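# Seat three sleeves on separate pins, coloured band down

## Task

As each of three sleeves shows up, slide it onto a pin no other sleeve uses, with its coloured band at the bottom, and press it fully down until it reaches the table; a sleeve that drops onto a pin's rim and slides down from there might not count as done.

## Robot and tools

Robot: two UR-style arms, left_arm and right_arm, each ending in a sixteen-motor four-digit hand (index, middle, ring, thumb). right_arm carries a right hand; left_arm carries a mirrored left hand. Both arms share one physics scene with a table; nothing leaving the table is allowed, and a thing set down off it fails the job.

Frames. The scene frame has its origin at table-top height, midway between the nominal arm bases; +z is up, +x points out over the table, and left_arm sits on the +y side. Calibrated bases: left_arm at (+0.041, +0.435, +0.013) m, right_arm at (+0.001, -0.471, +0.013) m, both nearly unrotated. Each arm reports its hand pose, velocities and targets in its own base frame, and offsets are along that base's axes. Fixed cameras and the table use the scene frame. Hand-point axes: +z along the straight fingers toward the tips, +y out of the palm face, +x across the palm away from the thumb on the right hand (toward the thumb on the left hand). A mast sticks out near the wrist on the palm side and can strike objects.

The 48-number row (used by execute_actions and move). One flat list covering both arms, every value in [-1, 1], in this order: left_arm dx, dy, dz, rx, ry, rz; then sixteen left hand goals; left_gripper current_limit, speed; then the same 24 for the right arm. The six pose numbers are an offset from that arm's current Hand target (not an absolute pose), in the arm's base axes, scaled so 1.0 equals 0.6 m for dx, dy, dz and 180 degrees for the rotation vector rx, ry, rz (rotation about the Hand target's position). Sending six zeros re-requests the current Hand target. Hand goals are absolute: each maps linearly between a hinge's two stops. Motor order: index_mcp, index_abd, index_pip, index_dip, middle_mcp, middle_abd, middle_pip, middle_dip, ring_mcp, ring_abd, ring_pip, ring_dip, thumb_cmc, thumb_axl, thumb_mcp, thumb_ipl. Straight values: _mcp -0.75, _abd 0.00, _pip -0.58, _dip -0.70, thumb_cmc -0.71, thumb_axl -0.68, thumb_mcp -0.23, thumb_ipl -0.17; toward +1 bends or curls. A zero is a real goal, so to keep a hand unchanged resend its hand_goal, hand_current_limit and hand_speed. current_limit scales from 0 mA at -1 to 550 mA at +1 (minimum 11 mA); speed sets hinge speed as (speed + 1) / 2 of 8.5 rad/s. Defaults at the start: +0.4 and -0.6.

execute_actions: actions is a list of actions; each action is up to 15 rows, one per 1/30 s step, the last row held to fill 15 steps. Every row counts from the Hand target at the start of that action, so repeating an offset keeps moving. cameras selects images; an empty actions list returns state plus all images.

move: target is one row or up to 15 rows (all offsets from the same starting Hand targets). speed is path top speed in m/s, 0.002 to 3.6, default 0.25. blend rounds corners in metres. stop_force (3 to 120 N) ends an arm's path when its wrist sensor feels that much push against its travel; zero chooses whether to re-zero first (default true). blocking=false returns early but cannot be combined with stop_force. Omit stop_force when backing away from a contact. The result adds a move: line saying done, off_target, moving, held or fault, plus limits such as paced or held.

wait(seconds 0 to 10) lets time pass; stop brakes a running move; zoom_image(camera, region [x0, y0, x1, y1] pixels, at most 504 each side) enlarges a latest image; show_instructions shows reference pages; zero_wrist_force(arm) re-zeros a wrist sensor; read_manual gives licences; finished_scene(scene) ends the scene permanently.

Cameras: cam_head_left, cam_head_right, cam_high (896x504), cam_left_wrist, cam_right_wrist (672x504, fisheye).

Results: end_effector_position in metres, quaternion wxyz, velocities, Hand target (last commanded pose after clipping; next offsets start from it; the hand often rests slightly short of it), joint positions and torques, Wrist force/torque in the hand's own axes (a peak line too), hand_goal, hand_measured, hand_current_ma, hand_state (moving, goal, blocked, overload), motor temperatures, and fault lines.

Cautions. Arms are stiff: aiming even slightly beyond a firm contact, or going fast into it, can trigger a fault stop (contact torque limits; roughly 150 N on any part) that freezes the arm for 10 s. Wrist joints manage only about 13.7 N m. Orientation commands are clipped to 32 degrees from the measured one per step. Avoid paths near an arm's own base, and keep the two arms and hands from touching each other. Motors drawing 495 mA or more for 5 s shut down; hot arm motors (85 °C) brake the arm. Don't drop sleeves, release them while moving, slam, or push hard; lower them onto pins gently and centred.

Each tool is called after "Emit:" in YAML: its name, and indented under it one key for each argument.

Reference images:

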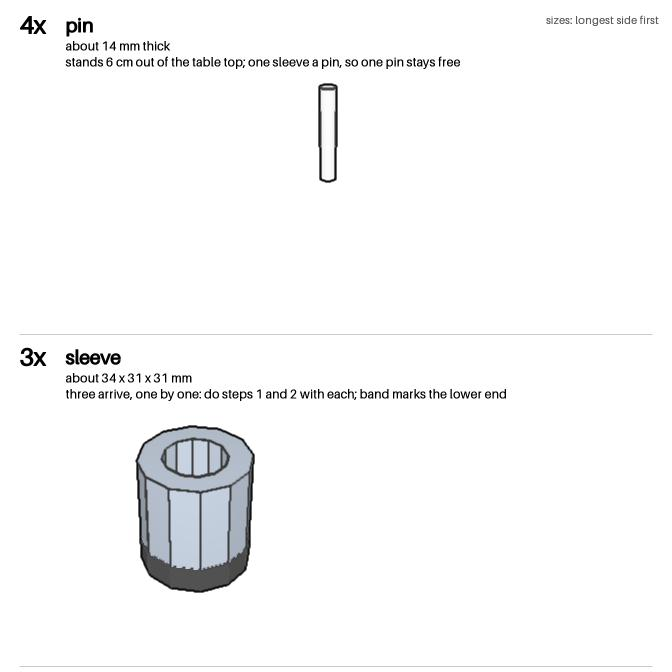

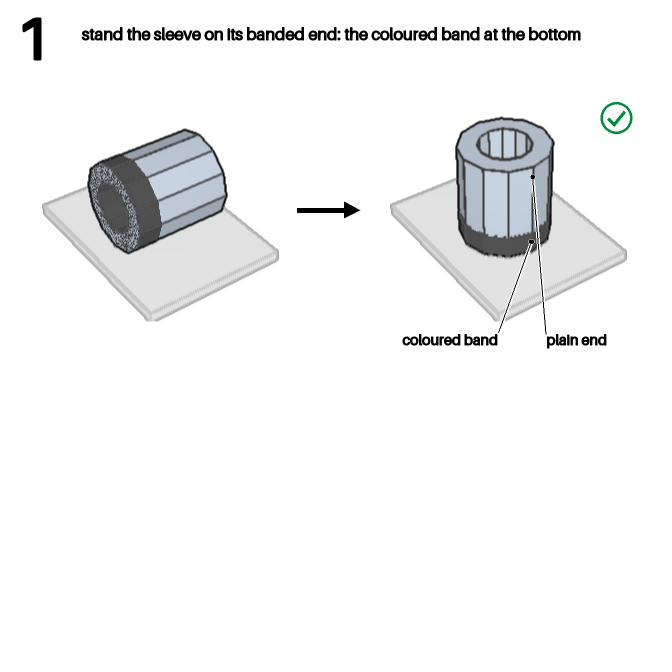

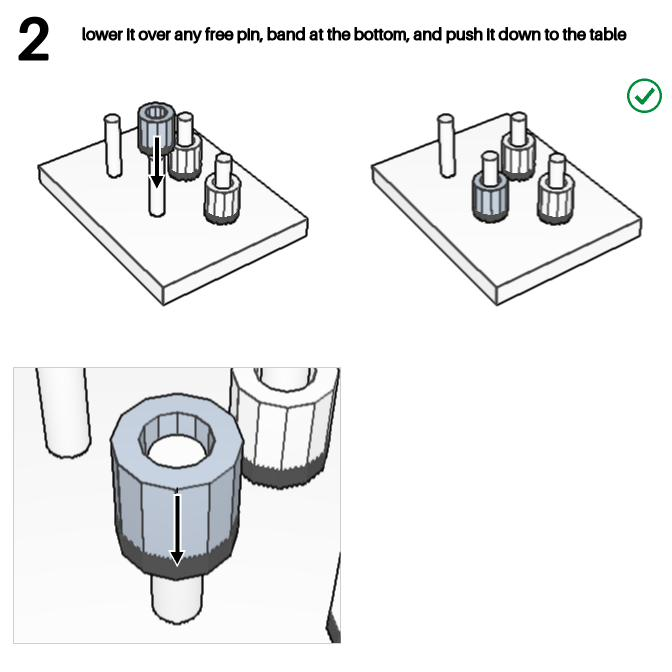

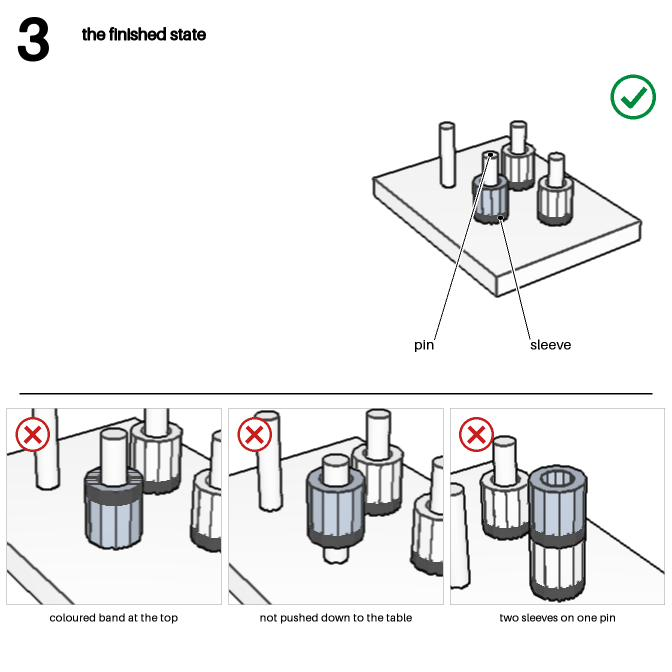

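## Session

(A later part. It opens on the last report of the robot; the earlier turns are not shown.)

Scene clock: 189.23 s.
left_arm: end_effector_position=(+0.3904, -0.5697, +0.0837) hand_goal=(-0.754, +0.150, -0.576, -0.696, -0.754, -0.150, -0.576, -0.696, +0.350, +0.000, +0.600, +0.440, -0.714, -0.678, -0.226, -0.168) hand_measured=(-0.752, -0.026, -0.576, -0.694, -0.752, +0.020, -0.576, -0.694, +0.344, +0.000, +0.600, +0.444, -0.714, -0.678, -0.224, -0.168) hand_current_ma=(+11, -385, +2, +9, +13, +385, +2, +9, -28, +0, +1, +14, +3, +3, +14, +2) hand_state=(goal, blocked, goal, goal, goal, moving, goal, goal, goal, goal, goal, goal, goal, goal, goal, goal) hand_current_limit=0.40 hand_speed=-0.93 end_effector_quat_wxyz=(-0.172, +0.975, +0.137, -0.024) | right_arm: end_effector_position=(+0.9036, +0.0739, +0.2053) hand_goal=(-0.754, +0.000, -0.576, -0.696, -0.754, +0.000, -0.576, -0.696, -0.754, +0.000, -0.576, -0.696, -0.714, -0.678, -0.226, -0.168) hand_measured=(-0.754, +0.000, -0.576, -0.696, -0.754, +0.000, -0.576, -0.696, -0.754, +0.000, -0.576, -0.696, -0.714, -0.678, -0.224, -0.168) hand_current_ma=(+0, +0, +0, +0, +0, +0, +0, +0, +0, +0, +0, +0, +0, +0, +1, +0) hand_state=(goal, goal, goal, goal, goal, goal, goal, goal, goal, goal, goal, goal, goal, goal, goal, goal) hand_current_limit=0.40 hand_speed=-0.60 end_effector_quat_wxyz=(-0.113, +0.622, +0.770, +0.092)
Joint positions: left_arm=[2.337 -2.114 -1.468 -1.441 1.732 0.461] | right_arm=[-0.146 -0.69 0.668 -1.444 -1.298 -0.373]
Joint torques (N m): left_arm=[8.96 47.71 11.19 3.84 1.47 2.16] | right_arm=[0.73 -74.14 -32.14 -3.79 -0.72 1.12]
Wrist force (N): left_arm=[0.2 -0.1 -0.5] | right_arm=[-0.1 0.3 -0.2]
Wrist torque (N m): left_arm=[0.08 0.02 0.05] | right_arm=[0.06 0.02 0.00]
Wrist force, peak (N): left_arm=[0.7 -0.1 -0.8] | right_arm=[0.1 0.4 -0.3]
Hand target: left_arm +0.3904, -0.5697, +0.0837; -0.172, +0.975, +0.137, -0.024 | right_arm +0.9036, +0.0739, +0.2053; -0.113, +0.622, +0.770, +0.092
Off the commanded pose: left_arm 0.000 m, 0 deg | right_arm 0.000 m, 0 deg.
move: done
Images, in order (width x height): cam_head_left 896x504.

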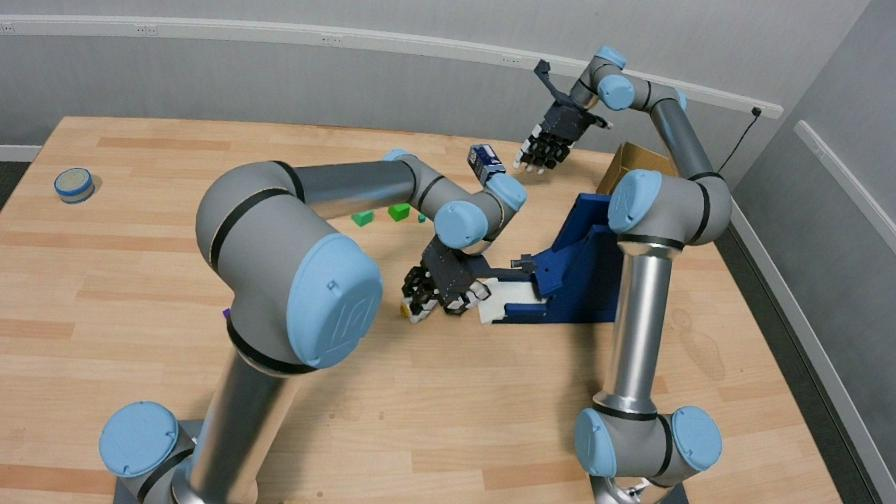

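Emit:
move:
  target:
    - [0,0,0.1833,0,0,0,-0.754,0.15,-0.576,-0.696,-0.754,-0.15,-0.576,-0.696,0.35,0,0.6,0.44,-0.714,-0.678,-0.226,-0.168,0.4,-0.93,0,0,0,0,0,0,-0.754,0,-0.576,-0.696,-0.754,0,-0.576,-0.696,-0.754,0,-0.576,-0.696,-0.714,-0.678,-0.226,-0.168,0.4,-0.6]
    - [0.3267,0.327,0.2592,0,0,-0.0972,-0.754,0.15,-0.576,-0.696,-0.754,-0.15,-0.576,-0.696,0.35,0,0.6,0.44,-0.714,-0.678,-0.226,-0.168,0.4,-0.93,0,0,0,0,0,0,-0.754,0,-0.576,-0.696,-0.754,0,-0.576,-0.696,-0.754,0,-0.576,-0.696,-0.714,-0.678,-0.226,-0.168,0.4,-0.6]
    - [0.3337,0.6187,0.2247,-0.45882,-0.05939,-0.07955,-0.754,0.15,-0.576,-0.696,-0.754,-0.15,-0.576,-0.696,0.35,0,0.6,0.44,-0.714,-0.678,-0.226,-0.168,0.4,-0.93,0,0,0,0,0,0,-0.754,0,-0.576,-0.696,-0.754,0,-0.576,-0.696,-0.754,0,-0.576,-0.696,-0.714,-0.678,-0.226,-0.168,0.4,-0.6]
  speed: [0.1, 0.25, 0.35]
  blend: [0.03, 0.04, 0]
  cameras: ["cam_head_left","cam_head_right","cam_high"]

Emit:
zoom_image:
  camera: "cam_high"
  region: [510, 220, 590, 300]

Emit:
zoom_image:
  camera: "cam_head_right"
  region: [280, 170, 360, 250]

Scene clock: 195.30 s.
left_arm: end_effector_position=(+0.5906, -0.1985, +0.2185) hand_goal=(-0.754, +0.150, -0.576, -0.696, -0.754, -0.150, -0.576, -0.696, +0.350, +0.000, +0.600, +0.440, -0.714, -0.678, -0.226, -0.168) hand_measured=(-0.762, -0.026, -0.576, -0.694, -0.762, +0.020, -0.576, -0.694, +0.344, +0.000, +0.600, +0.444, -0.720, -0.678, -0.224, -0.168) hand_current_ma=(-34, -385, -2, +8, -35, +385, -1, +9, -28, +0, +1, +14, -29, +3, +14, +2) hand_state=(goal, blocked, goal, goal, goal, blocked, goal, goal, goal, goal, goal, goal, goal, goal, goal, goal) hand_current_limit=0.40 hand_speed=-0.93 end_effector_quat_wxyz=(+0.522, +0.853, -0.011, -0.005) | right_arm: end_effector_position=(+0.9036, +0.0739, +0.2053) hand_goal=(-0.754, +0.000, -0.576, -0.696, -0.754, +0.000, -0.576, -0.696, -0.754, +0.000, -0.576, -0.696, -0.714, -0.678, -0.226, -0.168) hand_measured=(-0.754, +0.000, -0.576, -0.696, -0.754, +0.000, -0.576, -0.696, -0.754, +0.000, -0.576, -0.696, -0.714, -0.678, -0.224, -0.168) hand_current_ma=(+0, +0, +0, +0, +0, +0, +0, +0, +0, +0, +0, +0, +0, +0, +1, +0) hand_state=(goal, goal, goal, goal, goal, goal, goal, goal, goal, goal, goal, goal, goal, goal, goal, goal) hand_current_limit=0.40 hand_speed=-0.60 end_effector_quat_wxyz=(-0.113, +0.622, +0.770, +0.092)
Joint positions: left_arm=[3.454 -1.991 -1.84 -1.454 0.571 2.227] | right_arm=[-0.146 -0.69 0.668 -1.444 -1.298 -0.373]
Joint torques (N m): left_arm=[9.52 26.42 23.91 -0.08 -3.67 2.54] | right_arm=[0.34 -74.22 -32.23 -3.74 -0.78 1.15]
Wrist force (N): left_arm=[0.8 -1.6 0.0] | right_arm=[0.1 0.2 -0.1]
Wrist torque (N m): left_arm=[-0.28 -0.11 0.07] | right_arm=[0.03 0.01 0.00]
Wrist force, peak (N): left_arm=[0.6 -1.9 -0.5] | right_arm=[0.0 0.6 0.0]
Hand target: left_arm +0.5906, -0.1985, +0.2185; +0.522, +0.853, -0.011, -0.005 | right_arm +0.9036, +0.0739, +0.2053; -0.113, +0.622, +0.770, +0.092
Off the commanded pose: left_arm 0.000 m, 0 deg | right_arm 0.000 m, 0 deg.
move: done
Images, in order (width x height): cam_head_left 896x504, cam_head_right 896x504, cam_high 896x504.

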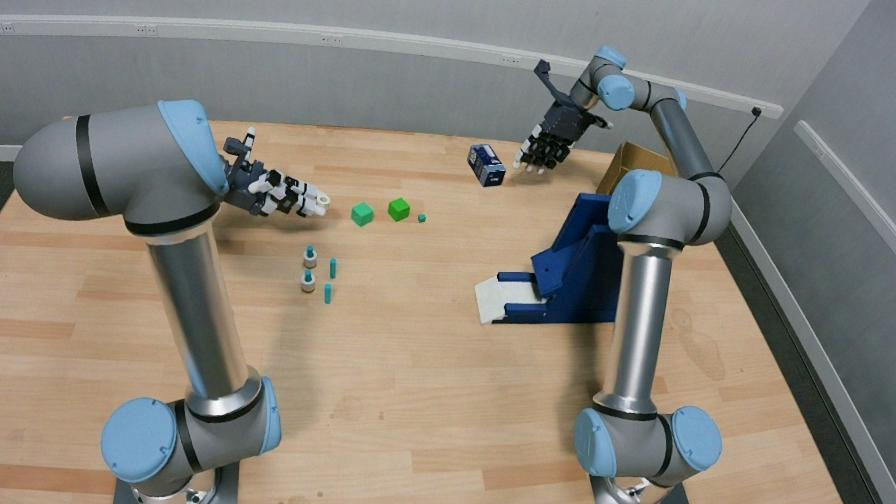

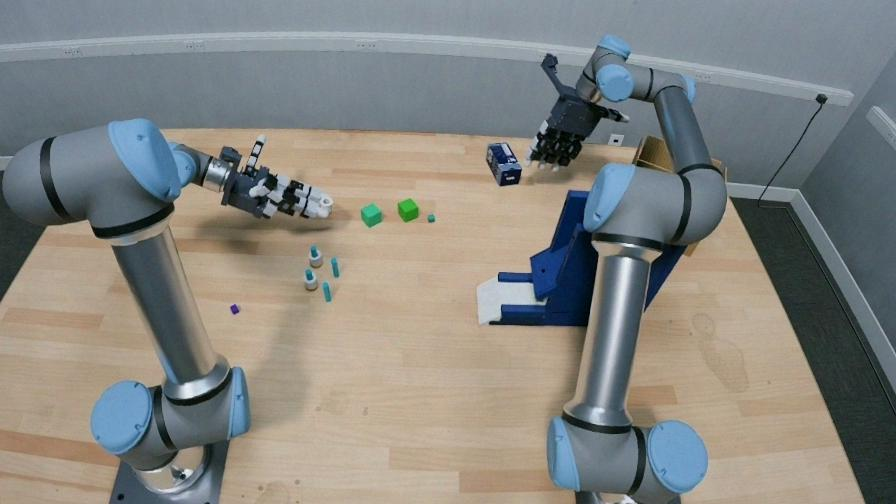

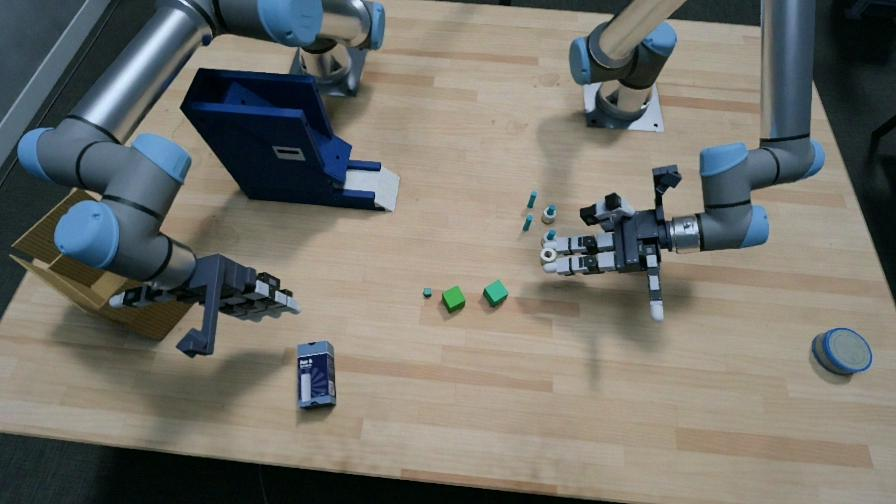

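Scaled by 6.300 from the camera's 896x504 image, which has a finer 1280x720 frame.

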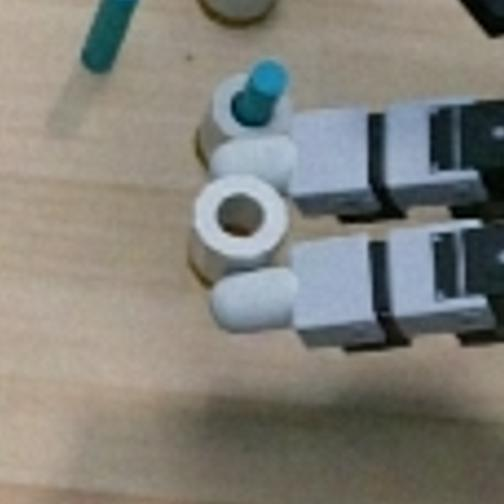

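Scaled by 6.300 from the camera's 896x504 image, which has a finer 1280x720 frame.

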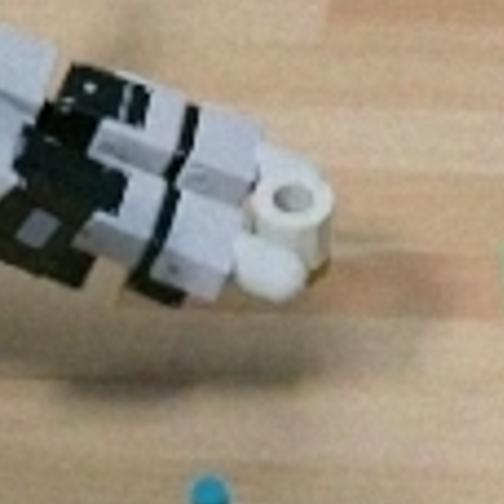

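Emit:
move:
  target: [0,0,-0.1083,0,0,0,-0.754,0.15,-0.576,-0.696,-0.754,-0.15,-0.576,-0.696,0.35,0,0.6,0.44,-0.714,-0.678,-0.226,-0.168,0.4,-0.93,0,0,0,0,0,0,-0.754,0,-0.576,-0.696,-0.754,0,-0.576,-0.696,-0.754,0,-0.576,-0.696,-0.714,-0.678,-0.226,-0.168,0.4,-0.6]
  speed: 0.1

Emit:
move:
  target: [0,0,-0.055,0,0,0,-0.754,0.15,-0.576,-0.696,-0.754,-0.15,-0.576,-0.696,0.35,0,0.6,0.44,-0.714,-0.678,-0.226,-0.168,0.4,-0.93,0,0,0,0,0,0,-0.754,0,-0.576,-0.696,-0.754,0,-0.576,-0.696,-0.754,0,-0.576,-0.696,-0.714,-0.678,-0.226,-0.168,0.4,-0.6]
  speed: 0.018
  stop_force: 3
  cameras: ["cam_high","cam_head_left","cam_head_right"]

Emit:
zoom_image:
  camera: "cam_high"
  region: [510, 230, 590, 310]

Emit:
zoom_image:
  camera: "cam_head_right"
  region: [280, 190, 360, 270]

Scene clock: 196.80 s.
left_arm: end_effector_position=(+0.5906, -0.1984, +0.1536) hand_goal=(-0.754, +0.150, -0.576, -0.696, -0.754, -0.150, -0.576, -0.696, +0.350, +0.000, +0.600, +0.440, -0.714, -0.678, -0.226, -0.168) hand_measured=(-0.762, -0.026, -0.576, -0.694, -0.762, +0.020, -0.576, -0.694, +0.344, +0.000, +0.600, +0.444, -0.720, -0.678, -0.224, -0.168) hand_current_ma=(-37, -385, -3, +7, -38, +385, -2, +8, -28, +0, +1, +14, -30, +3, +14, +2) hand_state=(goal, blocked, goal, goal, goal, blocked, goal, goal, goal, goal, goal, goal, goal, goal, goal, goal) hand_current_limit=0.40 hand_speed=-0.93 end_effector_quat_wxyz=(+0.522, +0.853, -0.011, -0.005) | right_arm: end_effector_position=(+0.9036, +0.0739, +0.2053) hand_goal=(-0.754, +0.000, -0.576, -0.696, -0.754, +0.000, -0.576, -0.696, -0.754, +0.000, -0.576, -0.696, -0.714, -0.678, -0.226, -0.168) hand_measured=(-0.754, +0.000, -0.576, -0.696, -0.754, +0.000, -0.576, -0.696, -0.754, +0.000, -0.576, -0.696, -0.714, -0.678, -0.224, -0.168) hand_current_ma=(+0, +0, +0, +0, +0, +0, +0, +0, +0, +0, +0, +0, +0, +0, +1, +0) hand_state=(goal, goal, goal, goal, goal, goal, goal, goal, goal, goal, goal, goal, goal, goal, goal, goal) hand_current_limit=0.40 hand_speed=-0.60 end_effector_quat_wxyz=(-0.113, +0.622, +0.770, +0.092)
Joint positions: left_arm=[3.454 -2.102 -1.883 -1.301 0.571 2.227] | right_arm=[-0.146 -0.69 0.668 -1.444 -1.298 -0.373]
Joint torques (N m): left_arm=[-7.43 29.01 6.67 3.61 -3.67 -2.71] | right_arm=[0.32 -74.13 -32.03 -3.77 -0.74 1.08]
Wrist force (N): left_arm=[0.8 -1.2 0.0] | right_arm=[0.1 0.2 0.2]
Wrist torque (N m): left_arm=[-0.21 -0.10 0.17] | right_arm=[0.02 -0.01 0.01]
Wrist force, peak (N): left_arm=[1.0 -2.0 0.1] | right_arm=[-0.1 0.5 -0.2]
Hand target: left_arm +0.5906, -0.1985, +0.1535; +0.522, +0.853, -0.011, -0.005 | right_arm +0.9036, +0.0739, +0.2053; -0.113, +0.622, +0.770, +0.092
Off the commanded pose: left_arm 0.000 m, 0 deg | right_arm 0.000 m, 0 deg.
move: done

Scene clock: 199.47 s.
left_arm: end_effector_position=(+0.5906, -0.1985, +0.1205) hand_goal=(-0.754, +0.150, -0.576, -0.696, -0.754, -0.150, -0.576, -0.696, +0.350, +0.000, +0.600, +0.440, -0.714, -0.678, -0.226, -0.168) hand_measured=(-0.744, -0.026, -0.568, -0.692, -0.744, +0.020, -0.568, -0.692, +0.344, +0.000, +0.600, +0.444, -0.720, -0.678, -0.224, -0.168) hand_current_ma=(+43, -385, +32, +15, +46, +385, +32, +15, -28, +0, +1, +14, -30, +3, +14, +2) hand_state=(goal, blocked, goal, goal, goal, blocked, goal, goal, goal, goal, goal, goal, goal, goal, goal, goal) hand_current_limit=0.40 hand_speed=-0.93 end_effector_quat_wxyz=(+0.522, +0.853, -0.011, -0.005) | right_arm: end_effector_position=(+0.9036, +0.0739, +0.2053) hand_goal=(-0.754, +0.000, -0.576, -0.696, -0.754, +0.000, -0.576, -0.696, -0.754, +0.000, -0.576, -0.696, -0.714, -0.678, -0.226, -0.168) hand_measured=(-0.754, +0.000, -0.576, -0.696, -0.754, +0.000, -0.576, -0.696, -0.754, +0.000, -0.576, -0.696, -0.714, -0.678, -0.224, -0.168) hand_current_ma=(+0, +0, +0, +0, +0, +0, +0, +0, +0, +0, +0, +0, +0, +0, +1, +0) hand_state=(goal, goal, goal, goal, goal, goal, goal, goal, goal, goal, goal, goal, goal, goal, goal, goal) hand_current_limit=0.40 hand_speed=-0.60 end_effector_quat_wxyz=(-0.113, +0.622, +0.770, +0.092)
Joint positions: left_arm=[3.454 -2.165 -1.895 -1.225 0.571 2.227] | right_arm=[-0.146 -0.69 0.668 -1.444 -1.298 -0.373]
Joint torques (N m): left_arm=[-8.09 29.18 4.32 3.55 -1.82 -2.57] | right_arm=[1 -73.97 -32.27 -3.69 -0.77 1.21]
Wrist force (N): left_arm=[1.0 0.7 -1.3] | right_arm=[0.1 0.0 -0.1]
Wrist torque (N m): left_arm=[-0.34 -0.13 0.20] | right_arm=[0.02 -0.01 0.01]
Wrist force, peak (N): left_arm=[1.1 0.6 -2.0] | right_arm=[0.1 0.6 0.1]
Hand target: left_arm +0.5906, -0.1985, +0.1205; +0.522, +0.853, -0.011, -0.005 | right_arm +0.9036, +0.0739, +0.2053; -0.113, +0.622, +0.770, +0.092
Off the commanded pose: left_arm 0.000 m, 0 deg | right_arm 0.000 m, 0 deg.
move: done
Images, in order (width x height): cam_head_left 896x504, cam_head_right 896x504, cam_high 896x504.

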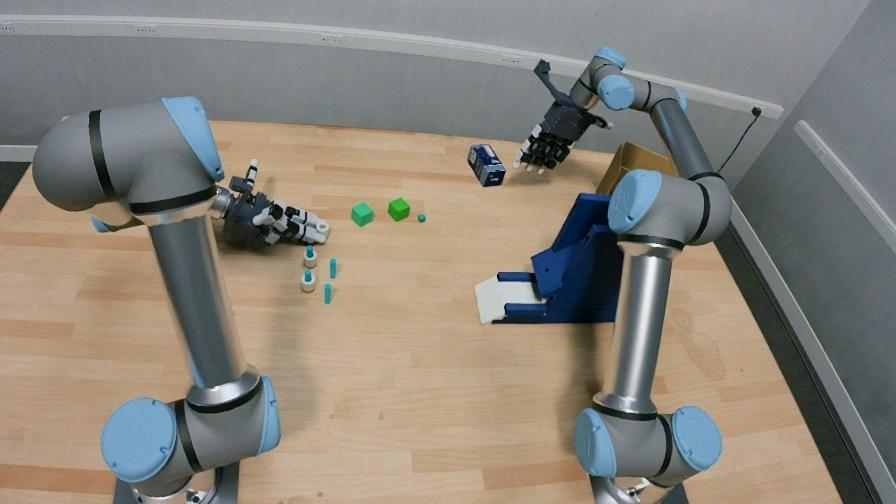

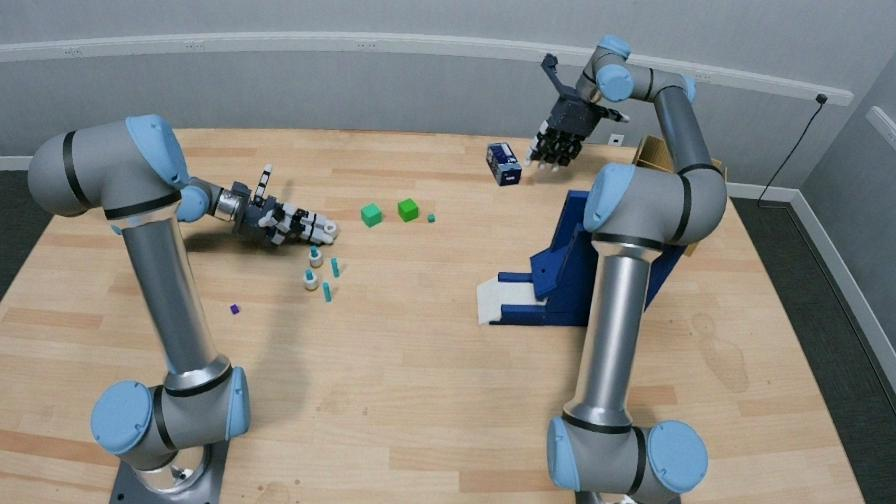

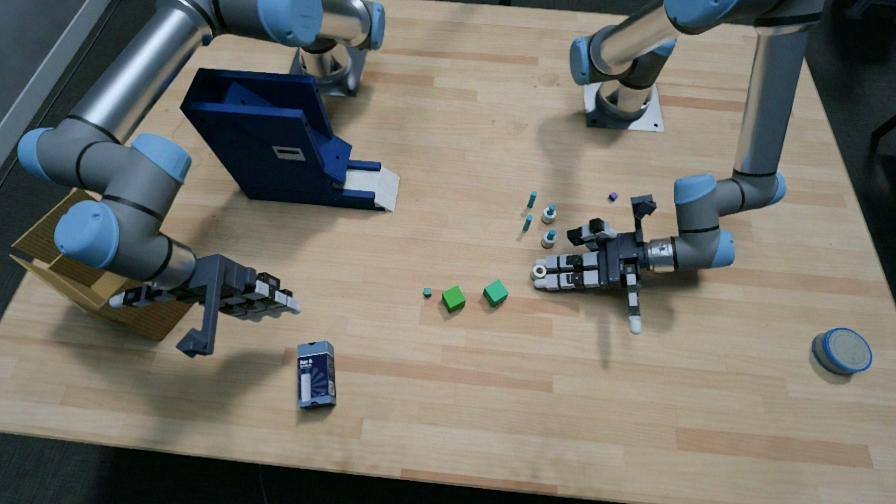

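Scaled by 6.300 from the camera's 896x504 image, which has a finer 1280x720 frame.

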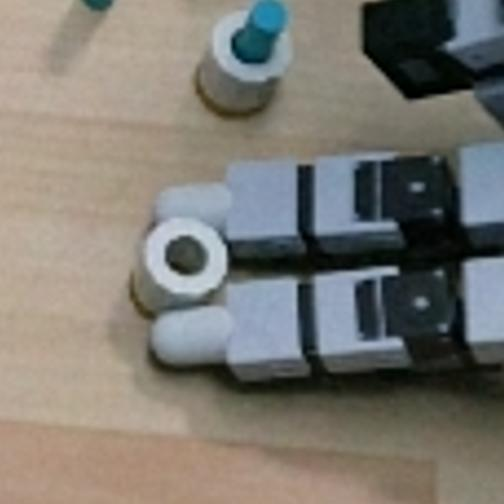

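Scaled by 6.300 from the camera's 896x504 image, which has a finer 1280x720 frame.

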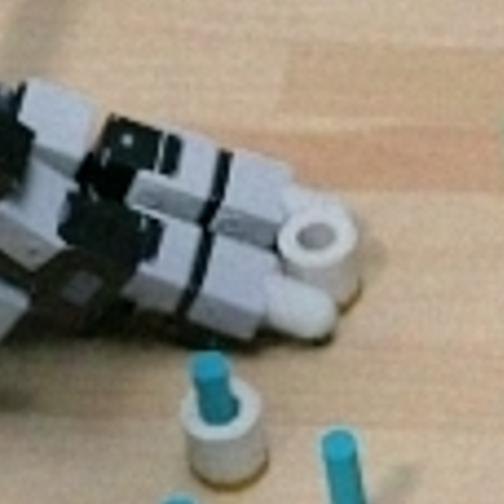

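Emit:
move:
  target:
    - [0,0,0.0037,0,0,0,-0.754,0.15,-0.576,-0.696,-0.754,-0.15,-0.576,-0.696,0.35,0,0.6,0.44,-0.714,-0.678,-0.226,-0.168,0.4,-0.93,0,0,0,0,0,0,-0.754,0,-0.576,-0.696,-0.754,0,-0.576,-0.696,-0.754,0,-0.576,-0.696,-0.714,-0.678,-0.226,-0.168,0.4,-0.6]
    - [0,0,0.0037,0,0,0,-0.754,-0.2,-0.576,-0.696,-0.754,0.2,-0.576,-0.696,0.35,0,0.6,0.44,-0.714,-0.678,-0.226,-0.168,0.4,-0.93,0,0,0,0,0,0,-0.754,0,-0.576,-0.696,-0.754,0,-0.576,-0.696,-0.754,0,-0.576,-0.696,-0.714,-0.678,-0.226,-0.168,0.4,-0.6]
  speed: 0.03
  cameras: ["cam_high","cam_head_left","cam_head_right"]

Emit:
zoom_image:
  camera: "cam_high"
  region: [510, 230, 590, 310]

Emit:
zoom_image:
  camera: "cam_head_right"
  region: [280, 190, 360, 270]

Scene clock: 201.70 s.
left_arm: end_effector_position=(+0.5906, -0.1985, +0.1227) hand_goal=(-0.754, -0.200, -0.576, -0.696, -0.754, +0.200, -0.576, -0.696, +0.350, +0.000, +0.600, +0.440, -0.714, -0.678, -0.226, -0.168) hand_measured=(-0.760, -0.196, -0.576, -0.694, -0.760, +0.196, -0.576, -0.694, +0.344, +0.000, +0.600, +0.444, -0.720, -0.678, -0.224, -0.168) hand_current_ma=(-25, +17, +2, +11, -28, -16, +2, +11, -28, +0, +1, +14, -30, +3, +14, +2) hand_state=(goal, goal, goal, goal, goal, goal, goal, goal, goal, goal, goal, goal, goal, goal, goal, goal) hand_current_limit=0.40 hand_speed=-0.93 end_effector_quat_wxyz=(+0.522, +0.853, -0.011, -0.005) | right_arm: end_effector_position=(+0.9036, +0.0739, +0.2053) hand_goal=(-0.754, +0.000, -0.576, -0.696, -0.754, +0.000, -0.576, -0.696, -0.754, +0.000, -0.576, -0.696, -0.714, -0.678, -0.226, -0.168) hand_measured=(-0.754, +0.000, -0.576, -0.696, -0.754, +0.000, -0.576, -0.696, -0.754, +0.000, -0.576, -0.696, -0.714, -0.678, -0.224, -0.168) hand_current_ma=(+0, +0, +0, +0, +0, +0, +0, +0, +0, +0, +0, +0, +0, +0, +1, +0) hand_state=(goal, goal, goal, goal, goal, goal, goal, goal, goal, goal, goal, goal, goal, goal, goal, goal) hand_current_limit=0.40 hand_speed=-0.60 end_effector_quat_wxyz=(-0.113, +0.622, +0.770, +0.092)
Joint positions: left_arm=[3.454 -2.16 -1.895 -1.23 0.571 2.227] | right_arm=[-0.146 -0.69 0.668 -1.444 -1.298 -0.373]
Joint torques (N m): left_arm=[-8.19 43.27 19.78 -0.16 -2.76 -0.94] | right_arm=[0.74 -73.74 -32.71 -3.76 -0.86 1.15]
Wrist force (N): left_arm=[1.1 -1.0 0.0] | right_arm=[-0.4 0.0 -0.2]
Wrist torque (N m): left_arm=[-0.22 -0.16 0.21] | right_arm=[0.01 0.05 -0.03]
Wrist force, peak (N): left_arm=[1.0 0.9 -1.4] | right_arm=[0.2 0.5 -0.5]
Hand target: left_arm +0.5906, -0.1985, +0.1228; +0.522, +0.853, -0.011, -0.005 | right_arm +0.9036, +0.0739, +0.2053; -0.113, +0.622, +0.770, +0.092
Off the commanded pose: left_arm 0.000 m, 0 deg | right_arm 0.000 m, 0 deg.
move: done
Images, in order (width x height): cam_head_left 896x504, cam_head_right 896x504, cam_high 896x504.

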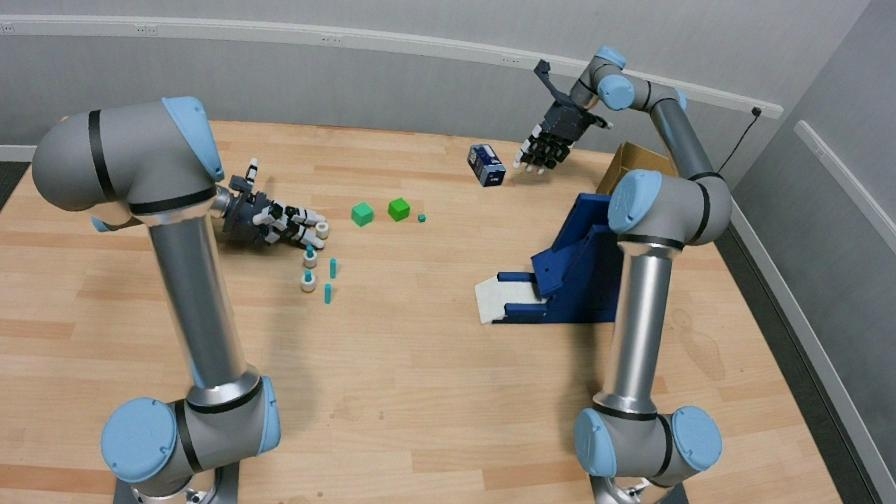

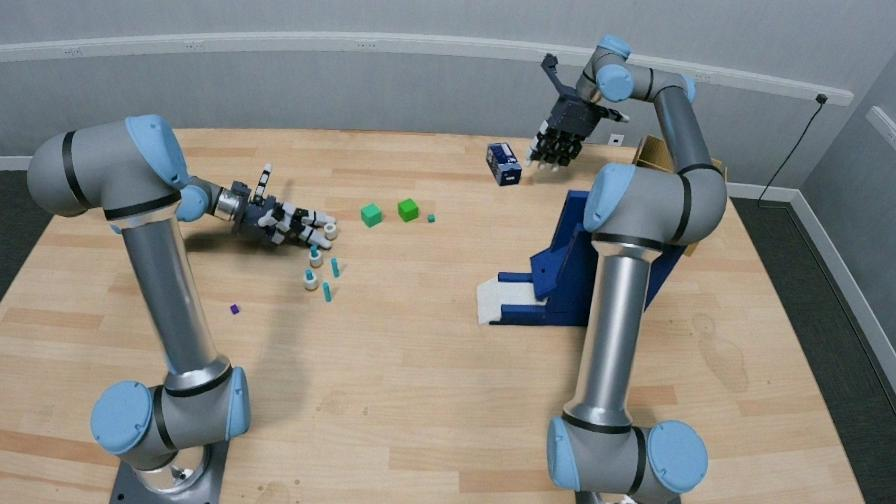

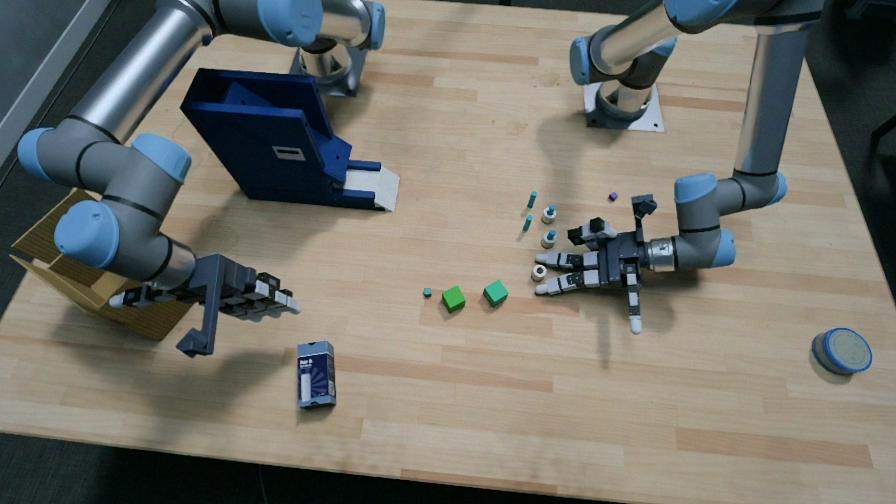

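Scaled by 6.300 from the camera's 896x504 image, which has a finer 1280x720 frame.

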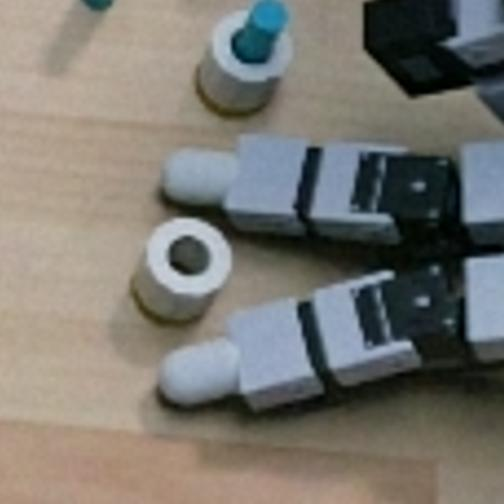

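Scaled by 6.300 from the camera's 896x504 image, which has a finer 1280x720 frame.

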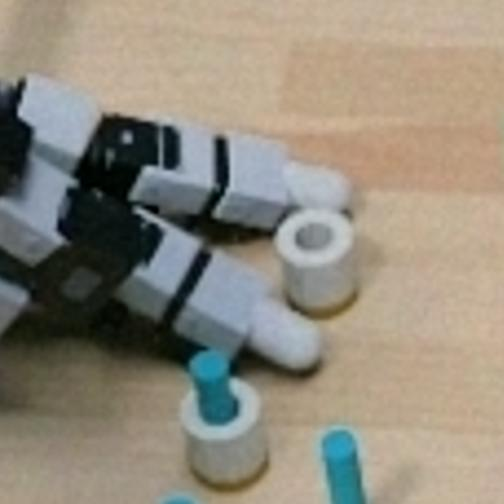

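Emit:
move:
  target:
    - [0,0,0.1167,0,0,0,-0.754,-0.2,-0.576,-0.696,-0.754,0.2,-0.576,-0.696,0.35,0,0.6,0.44,-0.714,-0.678,-0.226,-0.168,0.4,-0.93,0,0,0,0,0,0,-0.754,0,-0.576,-0.696,-0.754,0,-0.576,-0.696,-0.754,0,-0.576,-0.696,-0.714,-0.678,-0.226,-0.168,0.4,-0.6]
    - [-0.1288,-0.1083,0.1243,0.26585,-0.27858,-0.44407,-0.754,-0.2,-0.576,-0.696,-0.754,0.2,-0.576,-0.696,0.35,0,0.6,0.44,-0.714,-0.678,-0.226,-0.168,0.4,-0.93,0,0,0,0,0,0,-0.754,0,-0.576,-0.696,-0.754,0,-0.576,-0.696,-0.754,0,-0.576,-0.696,-0.714,-0.678,-0.226,-0.168,0.4,-0.6]
    - [-0.1288,-0.1083,0.0077,0.26585,-0.27858,-0.44407,-0.754,-0.2,-0.576,-0.696,-0.754,0.2,-0.576,-0.696,0.35,0,0.6,0.44,-0.714,-0.678,-0.226,-0.168,0.4,-0.93,0,0,0,0,0,0,-0.754,0,-0.576,-0.696,-0.754,0,-0.576,-0.696,-0.754,0,-0.576,-0.696,-0.714,-0.678,-0.226,-0.168,0.4,-0.6]
  speed: [0.12, 0.4, 0.08]
  blend: [0.01, 0.003, 0]
  cameras: ["cam_high","cam_head_left","cam_head_right"]

Emit:
zoom_image:
  camera: "cam_head_left"
  region: [290, 190, 350, 250]

Emit:
zoom_image:
  camera: "cam_head_right"
  region: [300, 190, 360, 250]

Scene clock: 206.90 s.
left_arm: end_effector_position=(+0.5133, -0.2635, +0.1274) hand_goal=(-0.754, -0.200, -0.576, -0.696, -0.754, +0.200, -0.576, -0.696, +0.350, +0.000, +0.600, +0.440, -0.714, -0.678, -0.226, -0.168) hand_measured=(-0.756, -0.196, -0.576, -0.694, -0.756, +0.198, -0.576, -0.694, +0.344, +0.000, +0.600, +0.444, -0.716, -0.678, -0.224, -0.168) hand_current_ma=(-5, +16, +2, +10, -6, -11, +2, +11, -28, +0, +1, +14, -11, +3, +14, +2) hand_state=(goal, goal, goal, goal, goal, goal, goal, goal, goal, goal, goal, goal, goal, goal, goal, goal) hand_current_limit=0.40 hand_speed=-0.93 end_effector_quat_wxyz=(+0.000, +0.698, -0.716, +0.000) | right_arm: end_effector_position=(+0.9036, +0.0739, +0.2053) hand_goal=(-0.754, +0.000, -0.576, -0.696, -0.754, +0.000, -0.576, -0.696, -0.754, +0.000, -0.576, -0.696, -0.714, -0.678, -0.226, -0.168) hand_measured=(-0.754, +0.000, -0.576, -0.696, -0.754, +0.000, -0.576, -0.696, -0.754, +0.000, -0.576, -0.696, -0.714, -0.678, -0.224, -0.168) hand_current_ma=(+0, +0, +0, +0, +0, +0, +0, +0, +0, +0, +0, +0, +0, +0, +1, +0) hand_state=(goal, goal, goal, goal, goal, goal, goal, goal, goal, goal, goal, goal, goal, goal, goal, goal) hand_current_limit=0.40 hand_speed=-0.60 end_effector_quat_wxyz=(-0.113, +0.622, +0.770, +0.092)
Joint positions: left_arm=[2.964 -2.028 -1.61 -1.074 1.57 2.989] | right_arm=[-0.146 -0.69 0.668 -1.444 -1.298 -0.373]
Joint torques (N m): left_arm=[-9.21 31.15 10.91 4.49 0.66 1.57] | right_arm=[0.89 -73.99 -32.11 -3.78 -0.65 1.21]
Wrist force (N): left_arm=[0.1 -0.5 -0.5] | right_arm=[0.3 0.2 -0.2]
Wrist torque (N m): left_arm=[-0.02 0.05 -0.05] | right_arm=[0.04 -0.03 0.03]
Wrist force, peak (N): left_arm=[0.7 -2.0 0.2] | right_arm=[0.1 0.6 -0.2]
Hand target: left_arm +0.5133, -0.2635, +0.1274; +0.000, +0.698, -0.716, +0.000 | right_arm +0.9036, +0.0739, +0.2053; -0.113, +0.622, +0.770, +0.092
Off the commanded pose: left_arm 0.000 m, 0 deg | right_arm 0.000 m, 0 deg.
move: done
Images, in order (width x height): cam_head_left 896x504, cam_head_right 896x504, cam_high 896x504.

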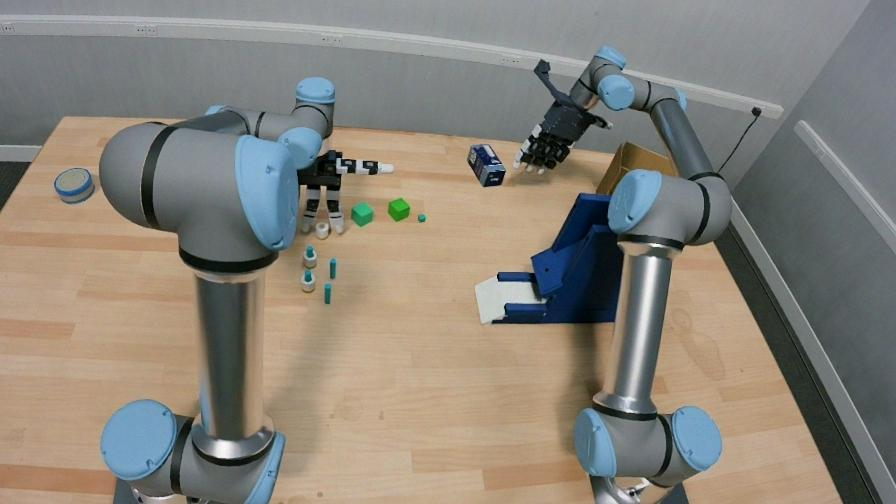

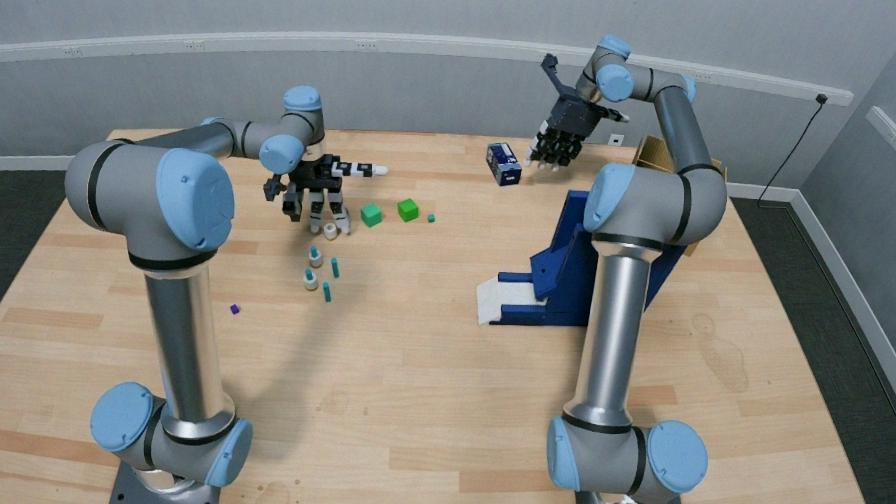

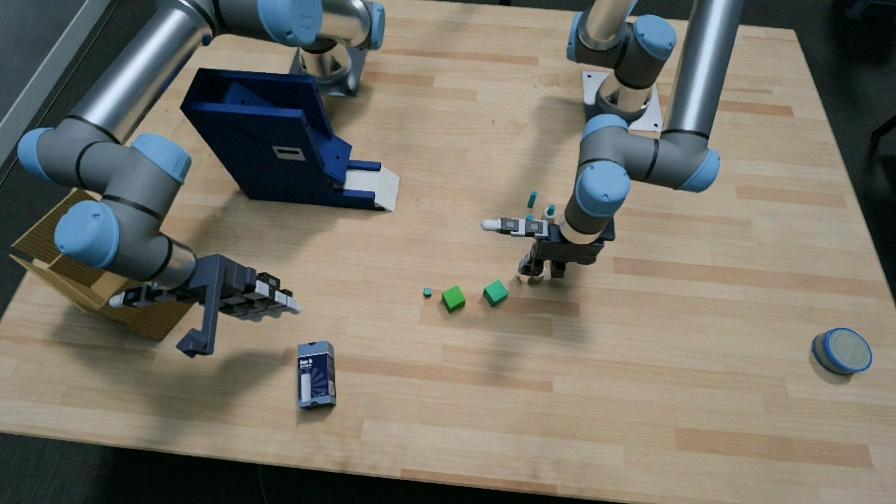

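Scaled by 8.400 from the camera's 896x504 image, which has a finer 1280x720 frame.

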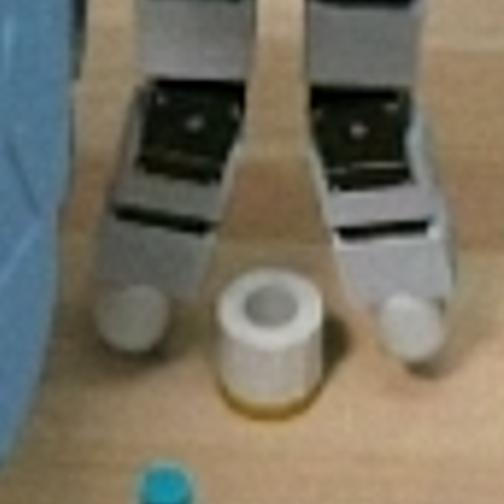

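Scaled by 8.400 from the camera's 896x504 image, which has a finer 1280x720 frame.

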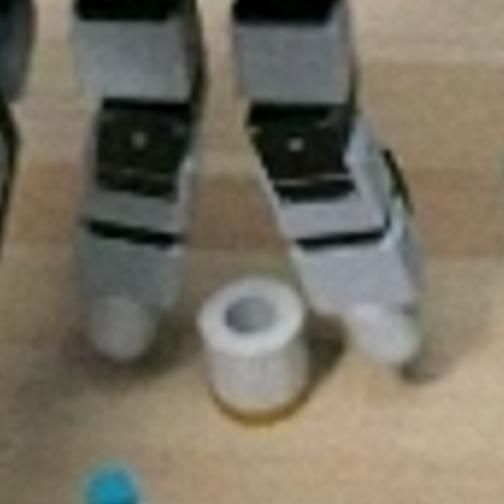

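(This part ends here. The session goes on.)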